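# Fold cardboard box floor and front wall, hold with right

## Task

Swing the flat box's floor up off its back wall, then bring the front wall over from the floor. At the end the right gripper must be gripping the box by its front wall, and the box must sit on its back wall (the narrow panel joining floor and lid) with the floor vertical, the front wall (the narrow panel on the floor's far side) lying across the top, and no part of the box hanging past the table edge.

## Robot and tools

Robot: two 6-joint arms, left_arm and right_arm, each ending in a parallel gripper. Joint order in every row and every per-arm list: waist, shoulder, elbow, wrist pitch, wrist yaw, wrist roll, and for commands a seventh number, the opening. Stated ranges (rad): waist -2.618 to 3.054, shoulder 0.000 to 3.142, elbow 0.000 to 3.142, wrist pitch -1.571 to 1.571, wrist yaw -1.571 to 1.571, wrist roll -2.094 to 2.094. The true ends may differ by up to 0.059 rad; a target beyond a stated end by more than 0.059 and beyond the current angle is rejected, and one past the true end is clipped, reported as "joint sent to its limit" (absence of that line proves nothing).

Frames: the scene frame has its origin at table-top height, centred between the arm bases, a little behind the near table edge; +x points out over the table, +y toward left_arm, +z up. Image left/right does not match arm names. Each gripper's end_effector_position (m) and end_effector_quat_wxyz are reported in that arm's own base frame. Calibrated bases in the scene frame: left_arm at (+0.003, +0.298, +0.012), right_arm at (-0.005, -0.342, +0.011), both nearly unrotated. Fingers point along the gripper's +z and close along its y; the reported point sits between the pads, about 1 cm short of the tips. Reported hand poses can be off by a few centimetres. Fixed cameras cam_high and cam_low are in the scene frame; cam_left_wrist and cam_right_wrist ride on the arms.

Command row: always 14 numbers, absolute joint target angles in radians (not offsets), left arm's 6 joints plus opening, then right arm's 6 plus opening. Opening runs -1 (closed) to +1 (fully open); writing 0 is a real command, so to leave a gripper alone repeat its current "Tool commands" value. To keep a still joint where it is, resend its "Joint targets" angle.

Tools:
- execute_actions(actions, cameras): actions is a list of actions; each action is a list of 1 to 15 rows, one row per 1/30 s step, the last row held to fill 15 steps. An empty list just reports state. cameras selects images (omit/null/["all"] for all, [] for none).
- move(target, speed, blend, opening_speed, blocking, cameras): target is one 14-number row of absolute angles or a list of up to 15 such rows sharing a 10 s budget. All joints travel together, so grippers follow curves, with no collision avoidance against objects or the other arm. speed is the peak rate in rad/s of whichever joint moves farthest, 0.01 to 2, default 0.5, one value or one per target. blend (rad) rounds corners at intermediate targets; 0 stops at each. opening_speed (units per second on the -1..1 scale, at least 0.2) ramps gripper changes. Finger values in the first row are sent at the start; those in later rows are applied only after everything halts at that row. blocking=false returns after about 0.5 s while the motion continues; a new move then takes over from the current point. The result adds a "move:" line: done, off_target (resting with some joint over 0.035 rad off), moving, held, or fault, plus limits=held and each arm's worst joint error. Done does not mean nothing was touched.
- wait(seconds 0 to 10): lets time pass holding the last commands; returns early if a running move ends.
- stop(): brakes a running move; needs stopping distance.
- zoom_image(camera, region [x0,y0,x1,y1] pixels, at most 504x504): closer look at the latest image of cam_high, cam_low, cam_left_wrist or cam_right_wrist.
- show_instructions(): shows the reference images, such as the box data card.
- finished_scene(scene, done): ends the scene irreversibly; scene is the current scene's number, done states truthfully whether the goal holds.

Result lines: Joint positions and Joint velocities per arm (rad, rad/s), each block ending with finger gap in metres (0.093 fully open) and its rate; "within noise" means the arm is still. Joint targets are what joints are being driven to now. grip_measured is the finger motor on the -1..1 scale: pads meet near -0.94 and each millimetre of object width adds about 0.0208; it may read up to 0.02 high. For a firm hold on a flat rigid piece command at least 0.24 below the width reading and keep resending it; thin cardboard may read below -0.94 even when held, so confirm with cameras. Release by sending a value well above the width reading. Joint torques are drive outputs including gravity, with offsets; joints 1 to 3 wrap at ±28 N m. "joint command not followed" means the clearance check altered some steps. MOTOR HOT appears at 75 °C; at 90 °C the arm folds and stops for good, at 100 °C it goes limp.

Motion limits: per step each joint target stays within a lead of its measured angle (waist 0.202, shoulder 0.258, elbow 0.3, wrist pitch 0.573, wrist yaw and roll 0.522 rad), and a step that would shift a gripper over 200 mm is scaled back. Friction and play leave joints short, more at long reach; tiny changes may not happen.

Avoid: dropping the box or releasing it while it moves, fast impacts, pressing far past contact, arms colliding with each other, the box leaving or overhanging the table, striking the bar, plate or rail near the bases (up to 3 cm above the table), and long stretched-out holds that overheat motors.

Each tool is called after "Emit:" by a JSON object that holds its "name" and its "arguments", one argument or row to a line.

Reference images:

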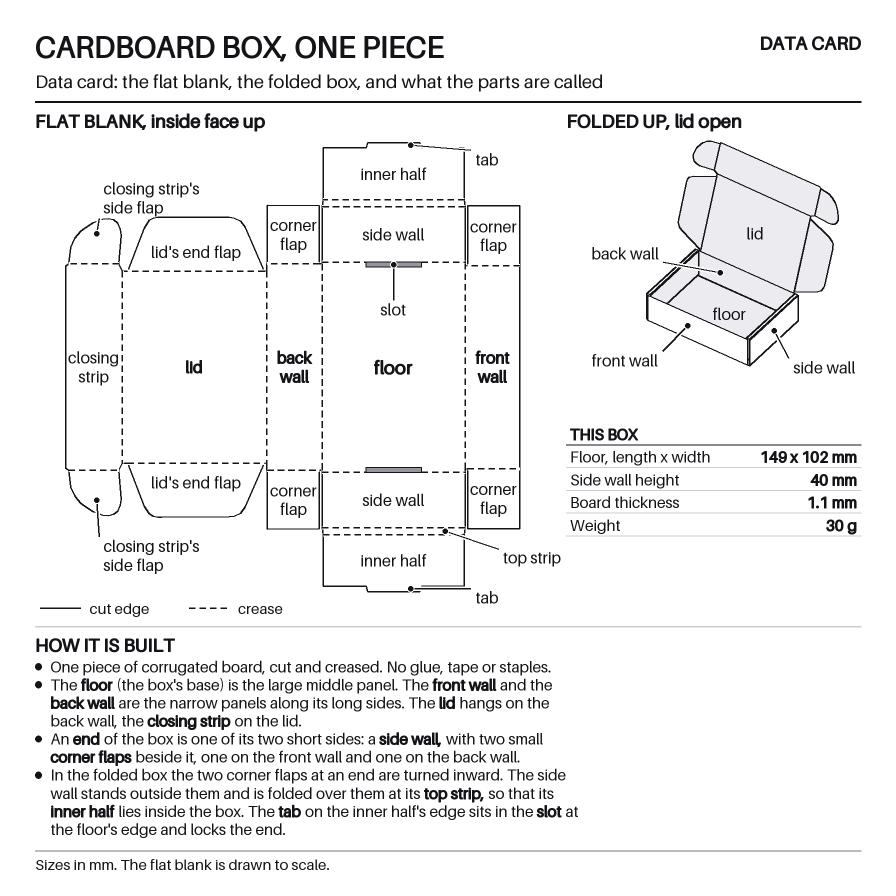

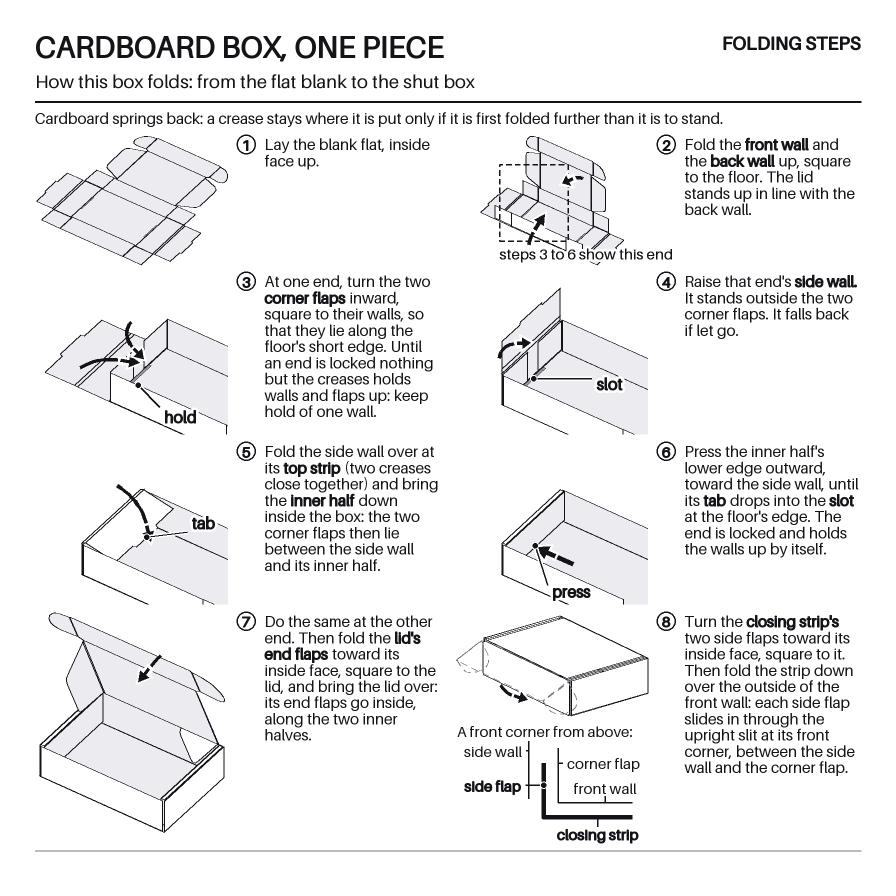

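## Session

Emit:
{"name": "execute_actions", "arguments": {
  "actions": []
}}

Emit:
{"name": "zoom_image", "arguments": {
  "camera": "cam_high",
  "region": [130, 140, 380, 410]
}}

Scene clock: 0.00 s.
left_arm: end_effector_position=(+0.3780, +0.0030, +0.3952) grip_measured=+1.000 end_effector_quat_wxyz=(+0.700, -0.002, +0.714, +0.005) | right_arm: end_effector_position=(+0.3778, -0.0032, +0.3955) grip_measured=+1.000 end_effector_quat_wxyz=(+0.701, +0.005, +0.713, -0.002)
Joint positions: left_arm=[0.006 1.055 1.041 -0.005 -0.004 0.005 0.093] | right_arm=[-0.006 1.055 1.041 -0.004 0.004 0.004 0.093]
Joint velocities: within noise
Joint torques (N m): no reading
Motor temperatures (°C): left_arm=[21 26 25 23 23 22 21] | right_arm=[21 30 26 23 22 22 21]
Heat: left arm: 26 °C; right arm: 30 °C.
Joint targets: left_arm=[0.005 1.056 1.048 -0.012 -0.003 0.005] | right_arm=[-0.005 1.049 1.052 -0.003 0.003 0.004]
Tool commands: left_gripper/opening=+1.0 right_gripper/opening=+1.0

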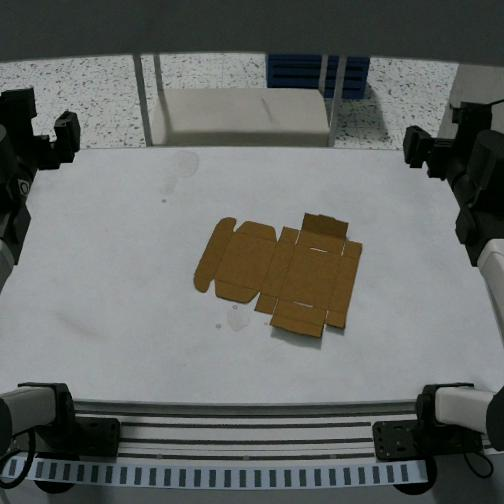

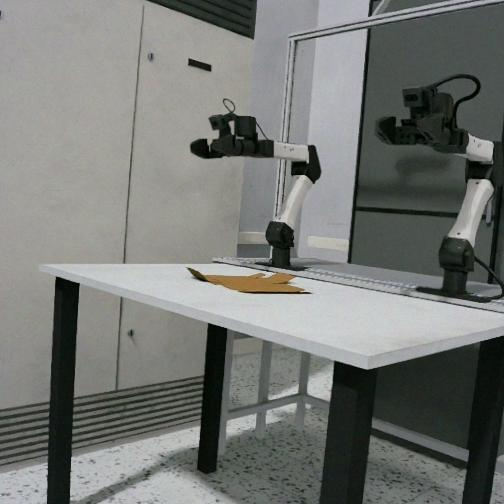

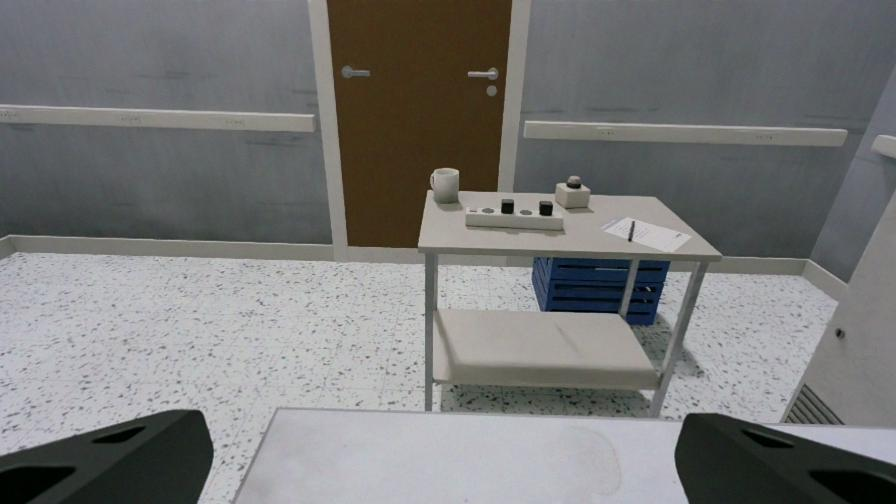

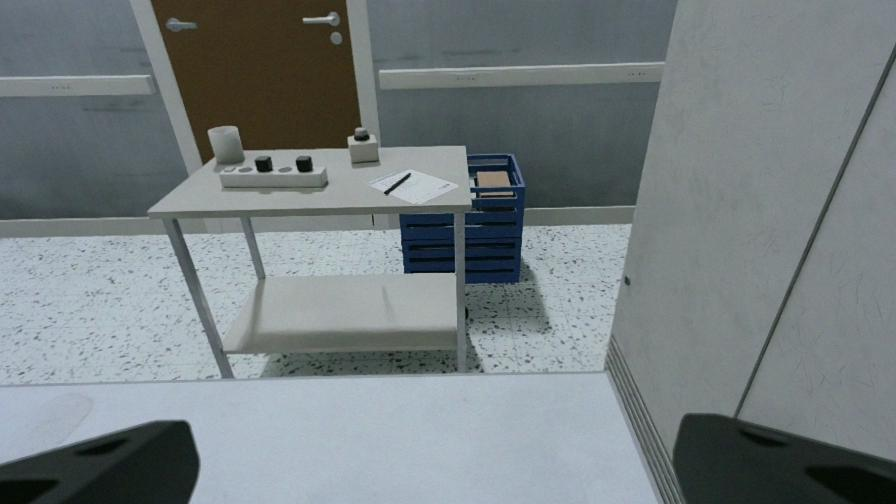

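Scaled by 1.867 from the camera's 504x504 image, which has a finer 720x720 frame.

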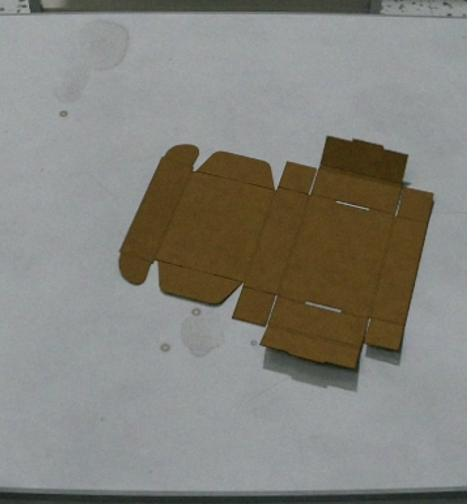

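Emit:
{"name": "move", "arguments": {
  "target": [
    [-0.667,2.05,1.62,-0.45,0,0,-1,0.0759,1.90,1.62,-1.1,-0.4275,0.2,-0.2],
    [-0.667,2.17,1.57,-0.41,0,0,-1,0.0759,2.02,1.535,-1.0,-0.4275,0.2,-0.2]
  ],
  "speed": [0.8,0.3],
  "blend": 0.05,
  "opening_speed": 1
}}

Scene clock: 10.00 s.
left_arm: end_effector_position=(+0.4218, -0.3371, +0.0457) grip_measured=-0.981 end_effector_quat_wxyz=(+0.276, +0.318, +0.902, -0.095) | right_arm: end_effector_position=(+0.3964, +0.0934, +0.0714) grip_measured=-0.198 end_effector_quat_wxyz=(+0.027, +0.049, +0.977, +0.207)
Joint positions: left_arm=[-0.675 2.163 1.575 -0.39 -0.002 0.004 0] | right_arm=[0.067 2.003 1.544 -1.003 -0.407 0.19 0.036]
Joint velocities: within noise
Joint torques (N m): left_arm=[0.51 -11.63 6.56 1.28 0.02 0.05] | right_arm=[1.4 -11.38 5.41 0.55 -0.39 0.07]
Motor temperatures (°C): left_arm=[21 26 27 25 23 22 21] | right_arm=[21 31 28 27 22 22 21]
Heat: left arm: 27 °C; right arm: 31 °C.
Joint targets: left_arm=[-0.667 2.171 1.570 -0.409 0.000 -0.002] | right_arm=[0.076 2.021 1.535 -1.000 -0.427 0.200]
move: done

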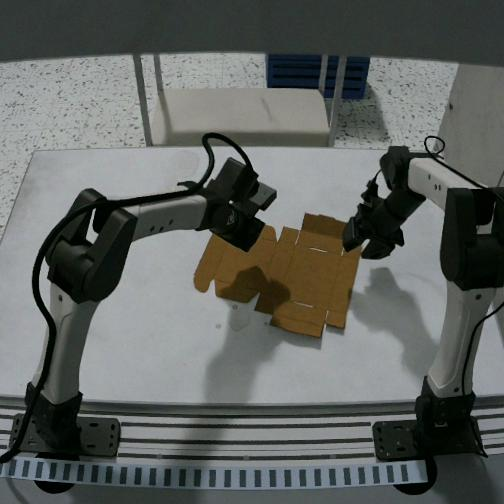

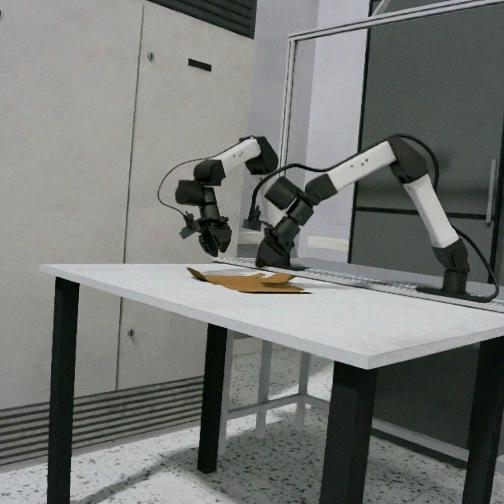

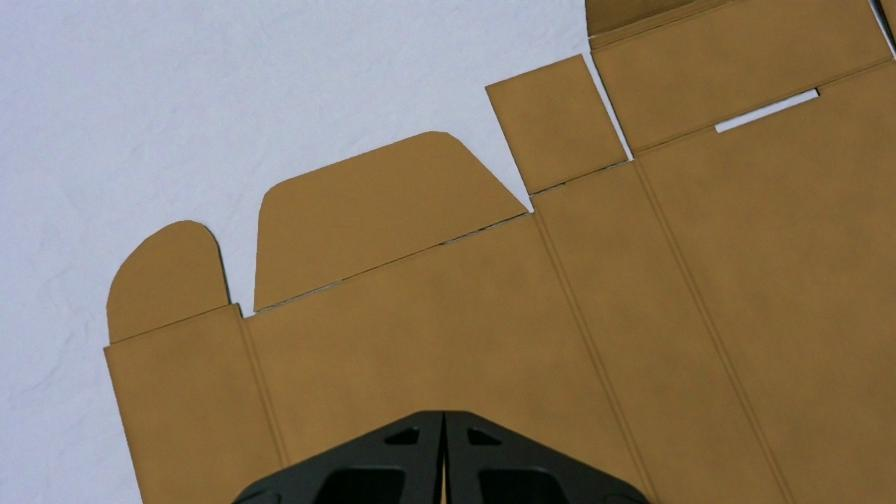

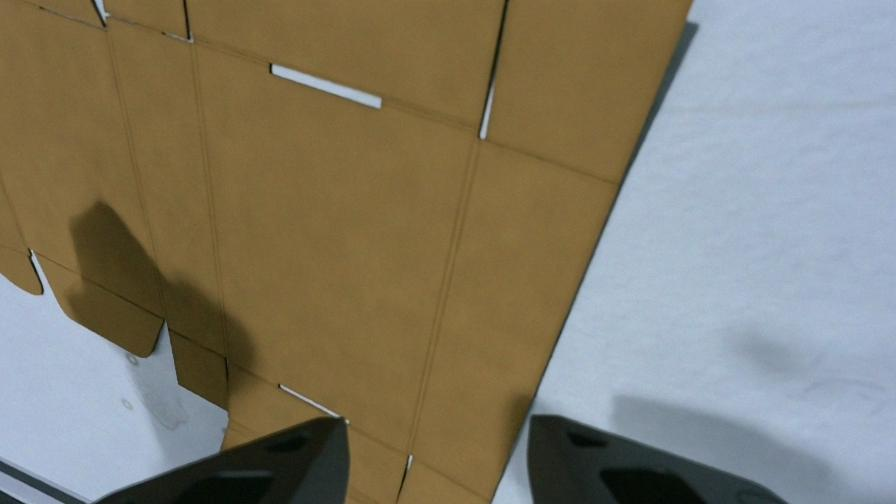

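Emit:
{"name": "move", "arguments": {
  "target": [
    [-0.667,2.29,1.56,-0.41,0,0,-1,0.075,2.18,1.68,-0.97,-0.44,0.2,-0.2],
    [-0.667,2.33,1.56,-0.41,0,0,-1,0.075,2.215,1.675,-0.96,-0.44,0.2,-0.2]
  ],
  "speed": [0.3,0.15],
  "blend": 0.03
}}

Scene clock: 13.97 s.
left_arm: end_effector_position=(+0.4105, -0.3364, -0.0077) grip_measured=-0.981 end_effector_quat_wxyz=(+0.230, +0.329, +0.912, -0.080) | right_arm: end_effector_position=(+0.4252, +0.0975, +0.0284) grip_measured=-0.198 end_effector_quat_wxyz=(+0.009, +0.052, +0.976, +0.211)
Joint positions: left_arm=[-0.687 2.267 1.575 -0.387 -0.002 0.005 0] | right_arm=[0.067 2.188 1.653 -0.963 -0.421 0.19 0.036]
Joint velocities: within noise
Joint torques (N m): left_arm=[0.54 -7.08 5.3 1.08 0.03 0.05] | right_arm=[1.26 -12.1 7.54 0.43 -0.39 0.05]
Motor temperatures (°C): left_arm=[21 27 27 25 23 22 21] | right_arm=[21 32 29 26 22 22 21]
Heat: left arm: 27 °C; right arm: 32 °C.
Joint targets: left_arm=[-0.679 2.329 1.560 -0.410 0.000 0.002] | right_arm=[0.075 2.215 1.675 -0.960 -0.441 0.200]
move: off_target (left_arm); blend cut to 0.02 rad at target 1; left_arm: the shoulder is farthest, 0.063 rad from its target

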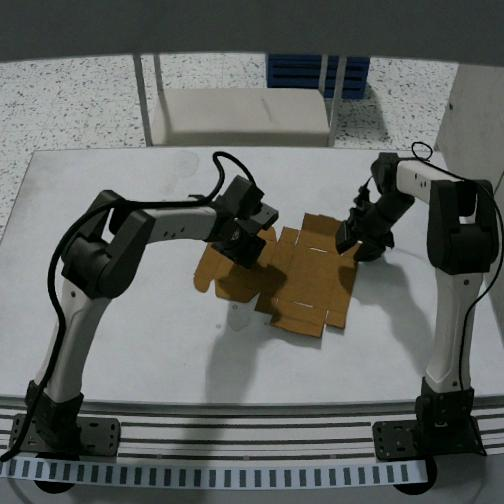

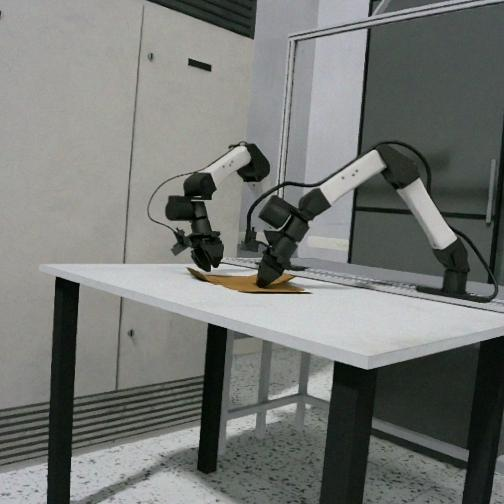

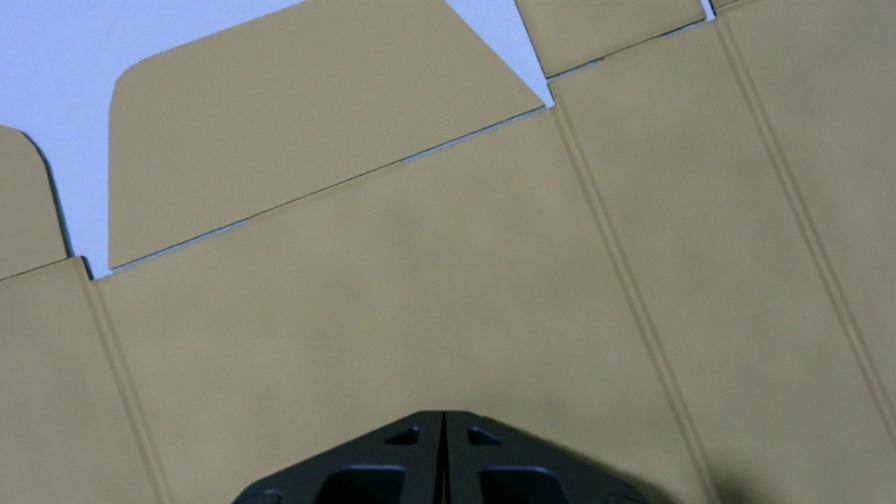

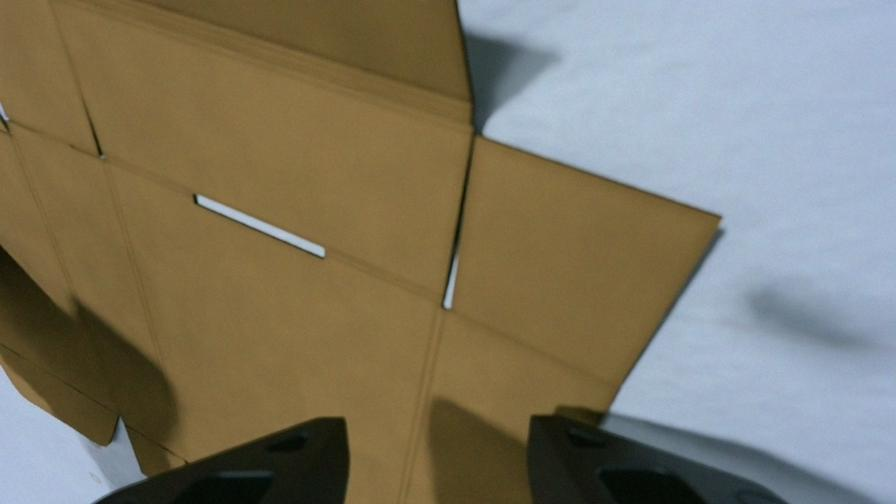

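Emit:
{"name": "move", "arguments": {
  "target": [
    [-0.679,2.329,1.56,-0.41,0,0,-1,0.065,2.06,1.58,-0.93,-0.44,0.2,-0.2],
    [-0.679,2.329,1.56,-0.41,0,0,-1,0.063,2.03,1.39,-0.86,-0.44,0.2,-0.2]
  ],
  "speed": [0.4,0.2],
  "blend": 0.03
}}

Scene clock: 20.03 s.
left_arm: end_effector_position=(+0.4105, -0.3364, -0.0077) grip_measured=-0.981 end_effector_quat_wxyz=(+0.230, +0.329, +0.912, -0.080) | right_arm: end_effector_position=(+0.3824, +0.0939, +0.0150) grip_measured=-0.198 end_effector_quat_wxyz=(-0.003, +0.056, +0.976, +0.211)
Joint positions: left_arm=[-0.687 2.267 1.575 -0.387 -0.002 0.005 0] | right_arm=[0.064 2.07 1.409 -0.862 -0.424 0.19 0.036]
Joint velocities: within noise
Joint torques (N m): left_arm=[0.53 -7.13 5.46 1.09 0.03 0.02] | right_arm=[0.43 -17.58 4.18 0.39 -0.37 0.06]
Motor temperatures (°C): left_arm=[21 28 28 25 23 22 21] | right_arm=[21 35 29 25 22 22 21]
Heat: left arm: 28 °C; right arm: 35 °C.
Joint targets: left_arm=[-0.679 2.329 1.560 -0.410 0.000 0.000] | right_arm=[0.062 2.029 1.391 -0.860 -0.440 0.200]
move: off_target (left_arm, right_arm); left_arm: the shoulder is farthest, 0.062 rad from its target; right_arm: the shoulder is farthest, 0.040 rad from its target

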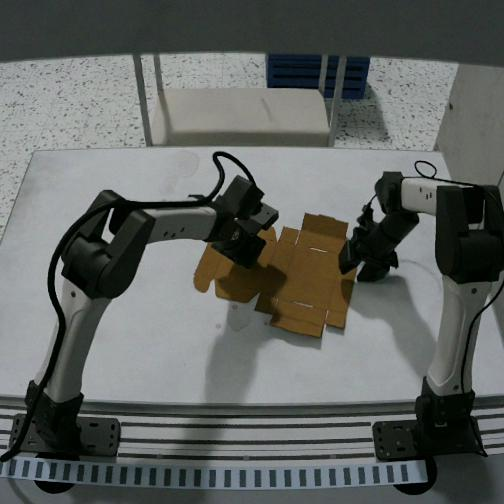

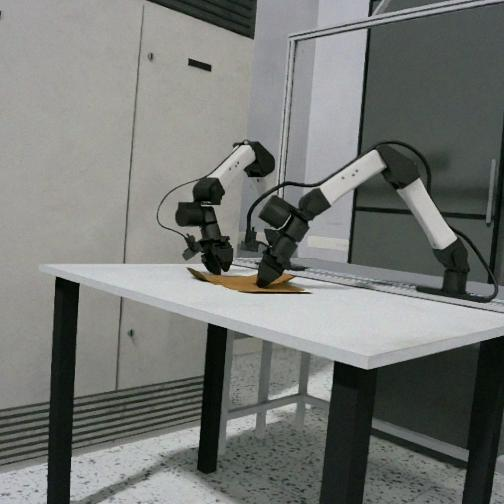

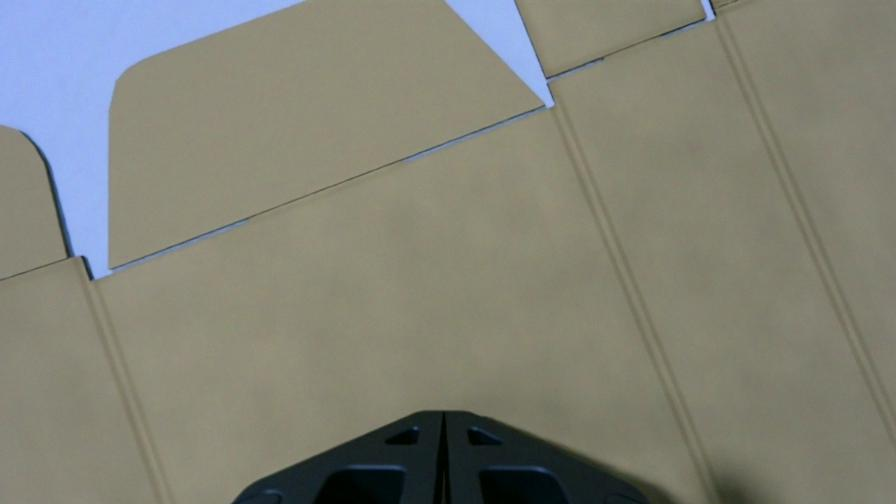

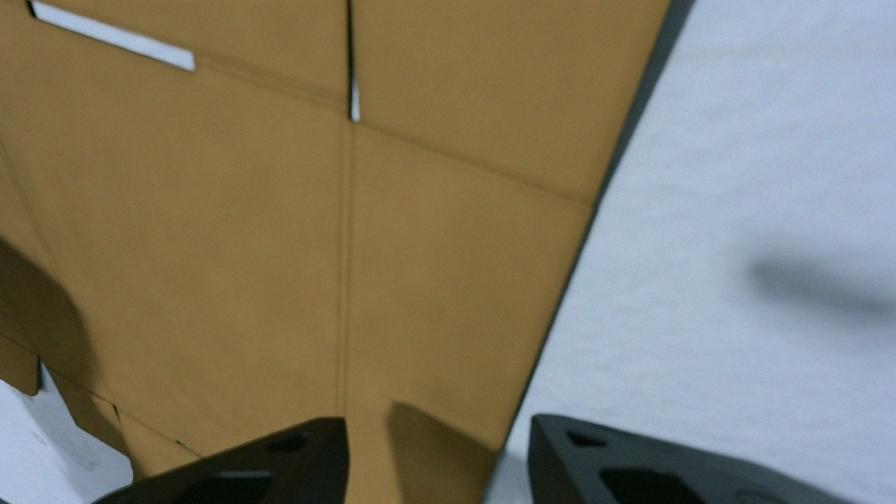

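Emit:
{"name": "move", "arguments": {
  "target": [
    [-0.679,2.329,1.56,-0.41,0,0,-1,0.17,2.072,1.394,-0.77,-0.43,0.3,-0.2],
    [-0.679,2.329,1.56,-0.41,0,0,-1,0.195,2.03,1.444,-0.836,-0.43,0.32,-0.2]
  ],
  "speed": 0.15,
  "blend": 0.01
}}

Scene clock: 25.40 s.
left_arm: end_effector_position=(+0.4242, -0.3208, -0.0077) grip_measured=-0.981 end_effector_quat_wxyz=(+0.237, +0.311, +0.918, -0.067) | right_arm: end_effector_position=(+0.3779, +0.1221, +0.0141) grip_measured=-0.198 end_effector_quat_wxyz=(-0.009, +0.069, +0.980, +0.186)
Joint positions: left_arm=[-0.655 2.269 1.575 -0.381 -0.024 0.005 0] | right_arm=[0.159 2.065 1.412 -0.848 -0.368 0.312 0.036]
Joint velocities: within noise
Joint torques (N m): left_arm=[-0.96 -7.36 5.45 1.03 0.19 0.02] | right_arm=[3.93 -16.92 8.12 0.56 -0.78 0.04]
Motor temperatures (°C): left_arm=[21 28 28 25 23 22 21] | right_arm=[21 37 29 25 22 22 21]
Heat: left arm: 28 °C; right arm: 37 °C.
Joint targets: left_arm=[-0.665 2.329 1.560 -0.411 0.000 0.000] | right_arm=[0.195 2.030 1.444 -0.836 -0.430 0.320]
move: off_target (left_arm, right_arm); left_arm: the shoulder is farthest, 0.060 rad from its target; right_arm: the wrist yaw is farthest, 0.062 rad from its target

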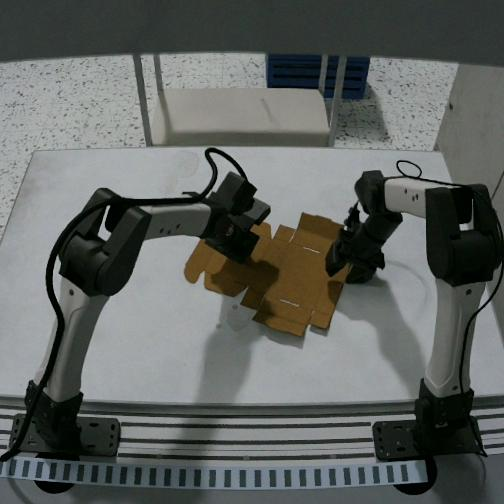

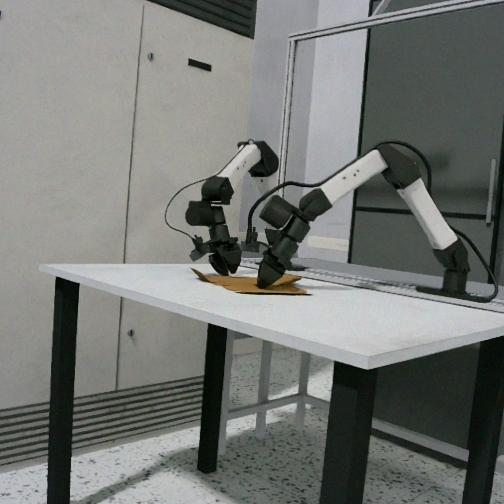

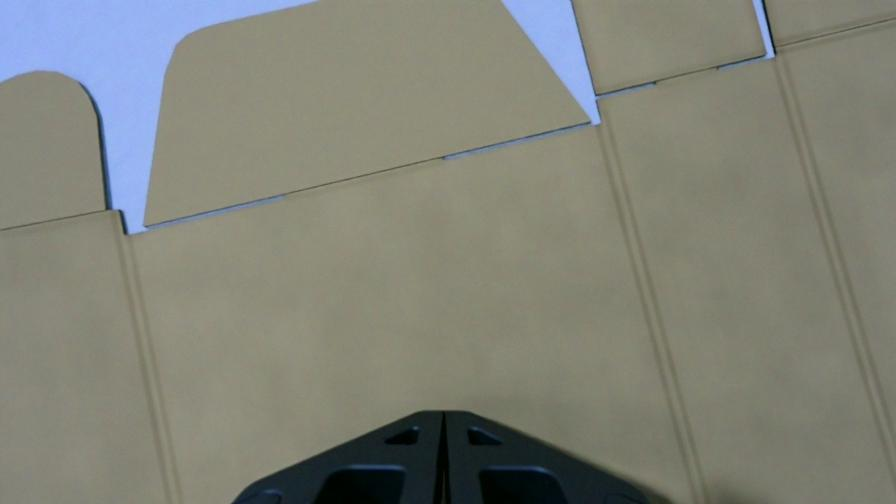

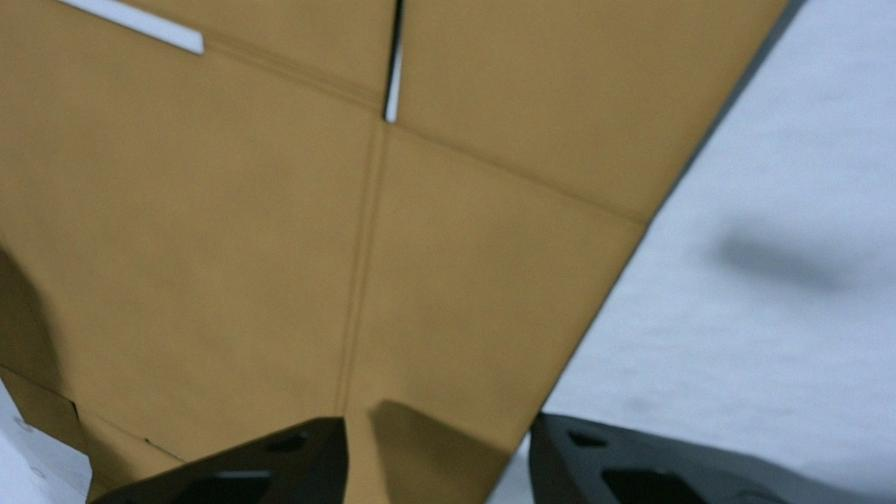

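Emit:
{"name": "move", "arguments": {
  "target": [
    [-0.665,2.35,1.56,-0.41,0,0,-1,0.20,1.985,1.46,-0.85,-0.43,0.32,-0.2]
  ],
  "speed": 0.15
}}

Scene clock: 27.13 s.
left_arm: end_effector_position=(+0.4241, -0.3207, -0.0085) grip_measured=-0.981 end_effector_quat_wxyz=(+0.236, +0.311, +0.918, -0.067) | right_arm: end_effector_position=(+0.3773, +0.1232, +0.0285) grip_measured=-0.198 end_effector_quat_wxyz=(-0.003, +0.067, +0.980, +0.188)
Joint positions: left_arm=[-0.655 2.27 1.575 -0.381 -0.024 0.005 0] | right_arm=[0.162 2.032 1.422 -0.876 -0.368 0.314 0.036]
Joint velocities: within noise
Joint torques (N m): left_arm=[-0.92 -5.42 5.42 1.02 0.21 0.01] | right_arm=[4.1 -17.87 8.73 0.74 -0.79 0.03]
Motor temperatures (°C): left_arm=[21 28 28 25 23 22 21] | right_arm=[22 38 29 25 22 22 21]
Heat: left arm: 28 °C; right arm: 38 °C.
Joint targets: left_arm=[-0.665 2.350 1.560 -0.410 0.000 0.000] | right_arm=[0.200 1.985 1.459 -0.851 -0.430 0.320]
move: off_target (left_arm, right_arm); left_arm: the shoulder is farthest, 0.080 rad from its target; right_arm: the wrist yaw is farthest, 0.062 rad from its target

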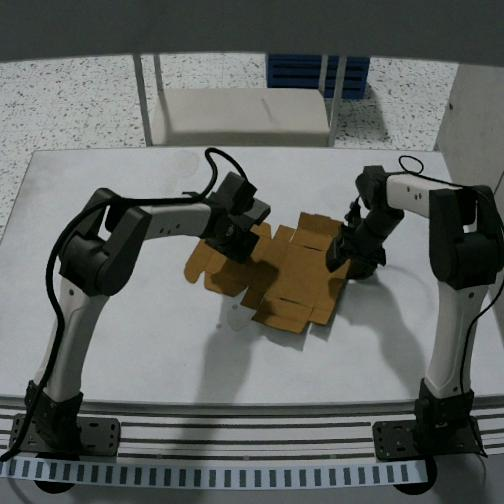

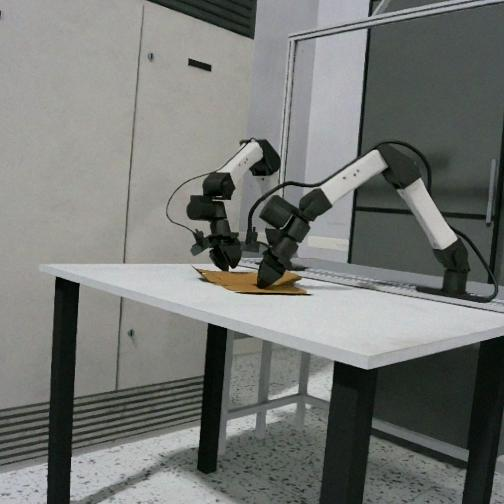

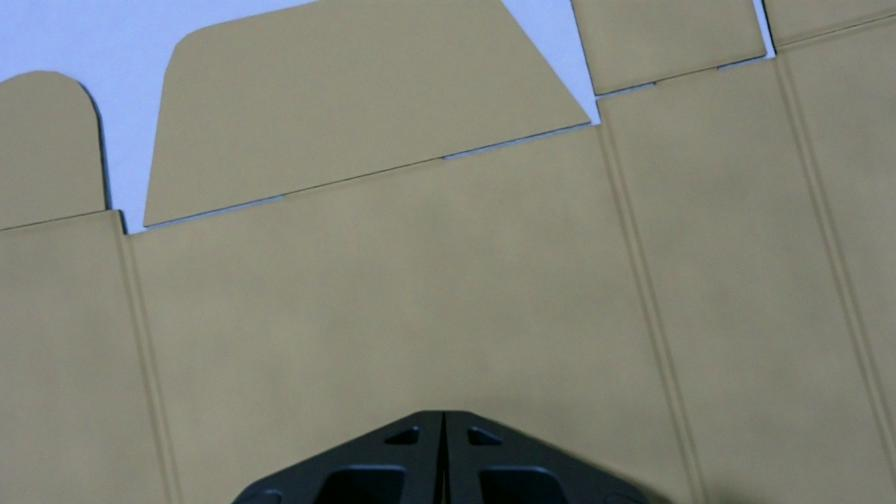

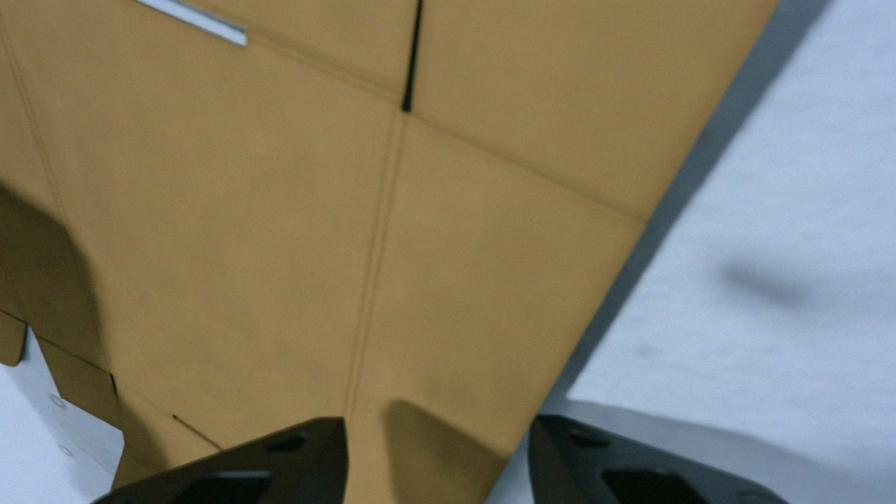

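Emit:
{"name": "move", "arguments": {
  "target": [
    [-0.665,2.36,1.56,-0.41,0,0,-1,0.24,1.975,1.46,-0.85,-0.43,0.36,-0.2],
    [-0.665,2.36,1.56,-0.41,0,0,-1,0.32,2.03,1.50,-0.84,-0.42,0.42,-0.2]
  ],
  "speed": 0.15,
  "blend": 0.02
}}

Scene clock: 29.43 s.
left_arm: end_effector_position=(+0.4428, -0.3097, -0.0075) grip_measured=-0.981 end_effector_quat_wxyz=(+0.259, +0.294, +0.919, -0.046) | right_arm: end_effector_position=(+0.3540, +0.1597, +0.0312) grip_measured=-0.198 end_effector_quat_wxyz=(-0.038, +0.065, +0.983, +0.166)
Joint positions: left_arm=[-0.634 2.282 1.583 -0.344 -0.075 0.005 0] | right_arm=[0.279 2.032 1.443 -0.94 -0.339 0.418 0.036]
Joint velocities: within noise
Joint torques (N m): left_arm=[-2.86 -5.91 4.85 0.72 0.64 0.02] | right_arm=[4.4 -13.29 10.15 1.48 -0.96 -0.02]
Motor temperatures (°C): left_arm=[21 28 28 25 23 22 21] | right_arm=[22 38 30 25 22 22 21]
Heat: left arm: 28 °C; right arm: 38 °C.
Joint targets: left_arm=[-0.666 2.359 1.561 -0.409 0.000 0.000] | right_arm=[0.320 2.030 1.499 -0.840 -0.420 0.420]
move: off_target (left_arm, right_arm); left_arm: the shoulder is farthest, 0.078 rad from its target; right_arm: the wrist pitch is farthest, 0.100 rad from its target

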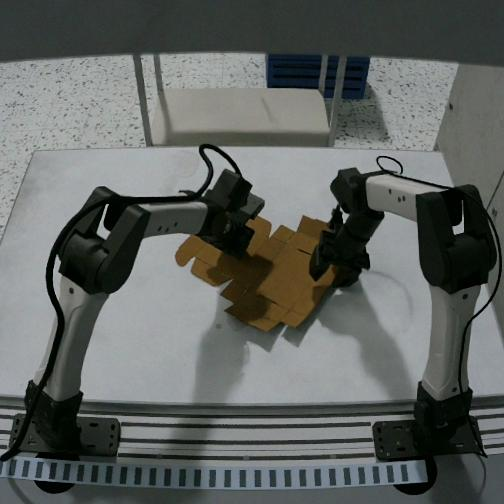

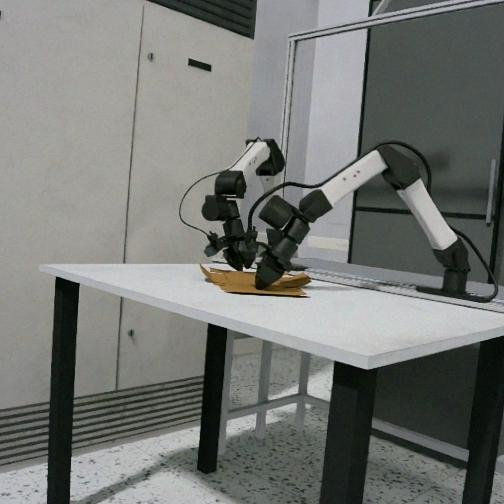

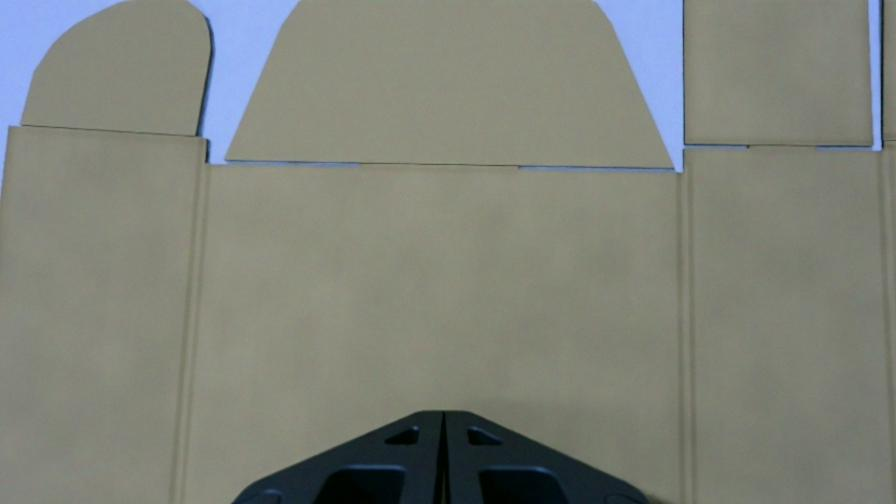

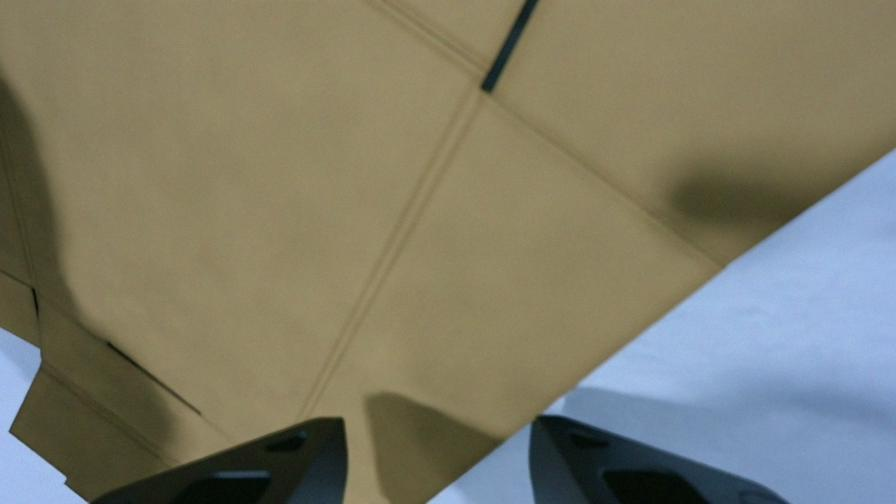

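Emit:
{"name": "move", "arguments": {
  "target": [
    [-0.655,2.35,1.56,-0.40,0,0,-1,0.14,2.02,1.44,-0.88,-0.40,0.35,-0.2],
    [-0.655,2.35,1.56,-0.40,0,0,-1,0.05,1.80,1.44,-0.88,-0.40,0.3,-0.2]
  ],
  "speed": 0.3,
  "blend": 0.02
}}

Emit:
{"name": "move", "arguments": {
  "target": [
    [-0.6793,2.25,1.437,-0.358,0,0,-1,0.05,1.80,1.44,-0.88,-0.40,0.3,-1],
    [-0.7466,2.11,1.20,-0.266,0,0,-1,0.05,1.80,1.44,-0.88,-0.40,0.3,-1]
  ],
  "speed": 0.25,
  "blend": 0.05,
  "opening_speed": 1
}}

Scene clock: 36.43 s.
left_arm: end_effector_position=(+0.4443, -0.3114, -0.0076) grip_measured=-0.981 end_effector_quat_wxyz=(+0.262, +0.294, +0.918, -0.049) | right_arm: end_effector_position=(+0.4023, +0.0835, +0.1105) grip_measured=-0.198 end_effector_quat_wxyz=(+0.110, +0.097, +0.966, +0.210)
Joint positions: left_arm=[-0.634 2.285 1.583 -0.332 -0.071 0.005 0] | right_arm=[0.052 1.834 1.443 -0.88 -0.381 0.311 0.036]
Joint velocities: within noise
Joint torques (N m): left_arm=[-1.91 -7.02 4.83 0.73 0.6 0.01] | right_arm=[0.43 -15.51 6.22 0.93 -0.35 -0.1]
Motor temperatures (°C): left_arm=[21 29 28 25 23 22 21] | right_arm=[22 40 32 25 23 22 21]
Heat: left arm: 29 °C; right arm: 40 °C.
Joint targets: left_arm=[-0.655 2.351 1.560 -0.400 -0.001 0.000] | right_arm=[0.051 1.799 1.440 -0.879 -0.400 0.300]
move: off_target (left_arm); left_arm: the wrist yaw is farthest, 0.071 rad from its target

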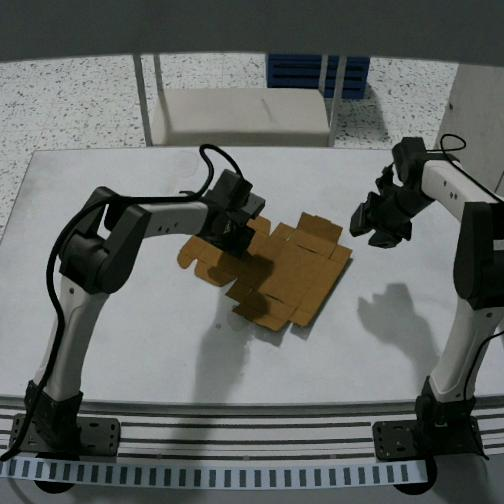

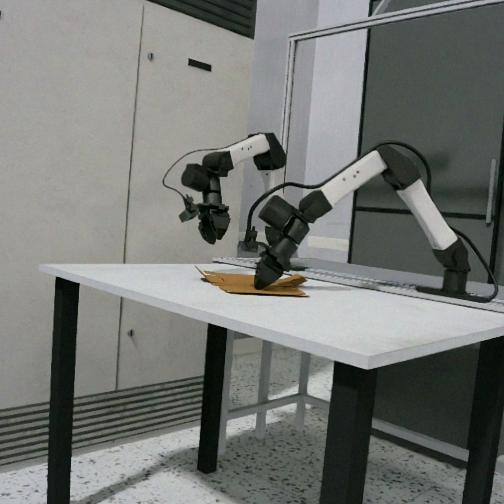

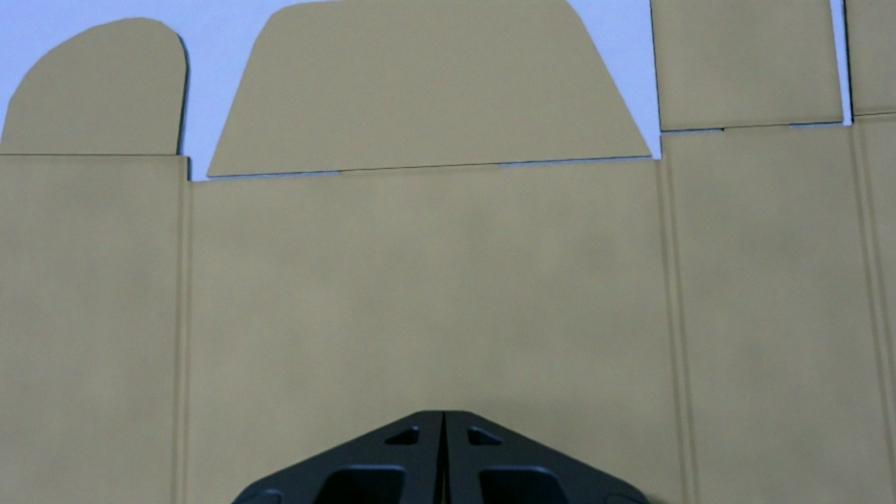

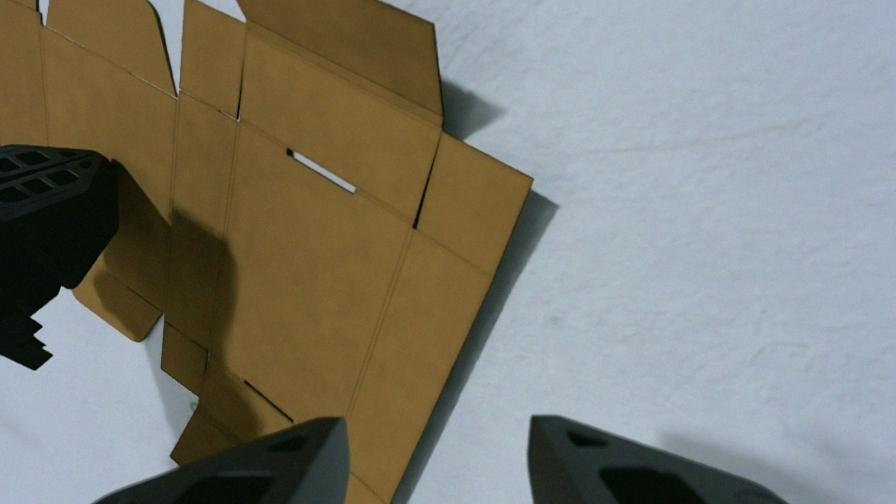

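Scene clock: 38.73 s.
left_arm: end_effector_position=(+0.3673, -0.3200, -0.0070) grip_measured=-0.981 end_effector_quat_wxyz=(+0.265, +0.340, +0.899, -0.080) | right_arm: end_effector_position=(+0.4023, +0.0835, +0.1105) grip_measured=-0.977 end_effector_quat_wxyz=(+0.110, +0.097, +0.966, +0.210)
Joint positions: left_arm=[-0.73 2.092 1.244 -0.163 -0.039 0.005 0] | right_arm=[0.052 1.834 1.443 -0.88 -0.381 0.311 0]
Joint velocities: within noise
Joint torques (N m): left_arm=[-1.59 -9.55 2.66 0.42 0.36 0.03] | right_arm=[0.39 -15.32 6.23 0.91 -0.35 -0.13]
Motor temperatures (°C): left_arm=[21 29 28 24 23 22 21] | right_arm=[22 40 32 25 23 22 21]
Heat: left arm: 29 °C; right arm: 40 °C.
Joint targets: left_arm=[-0.747 2.109 1.199 -0.266 0.001 0.000] | right_arm=[0.050 1.800 1.440 -0.880 -0.400 0.301]
move: off_target (left_arm); blend cut to 0 rad at target 1; left_arm: the wrist pitch is farthest, 0.103 rad from its target

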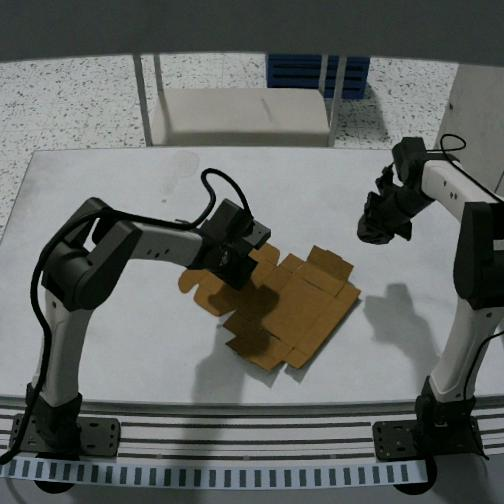

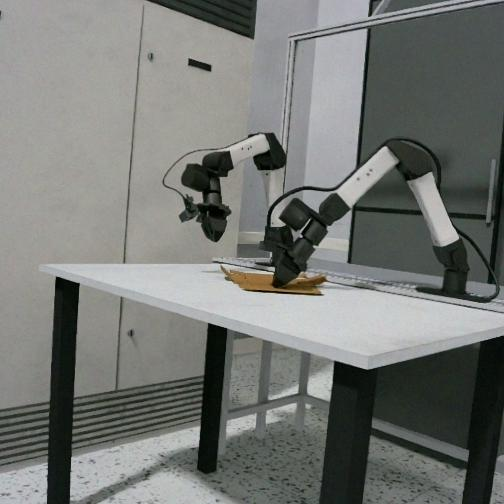

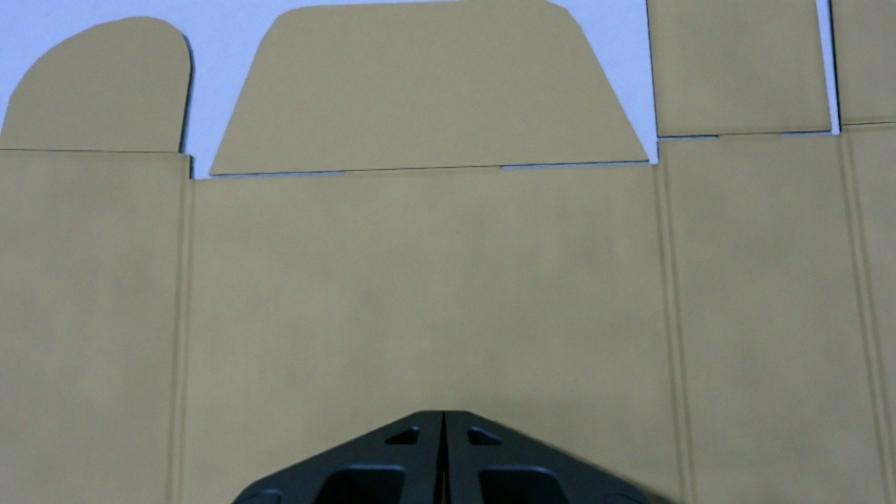

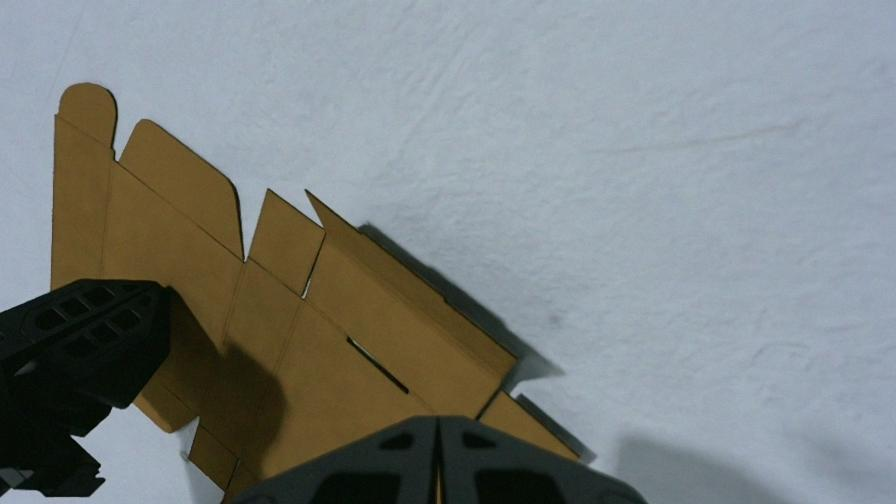

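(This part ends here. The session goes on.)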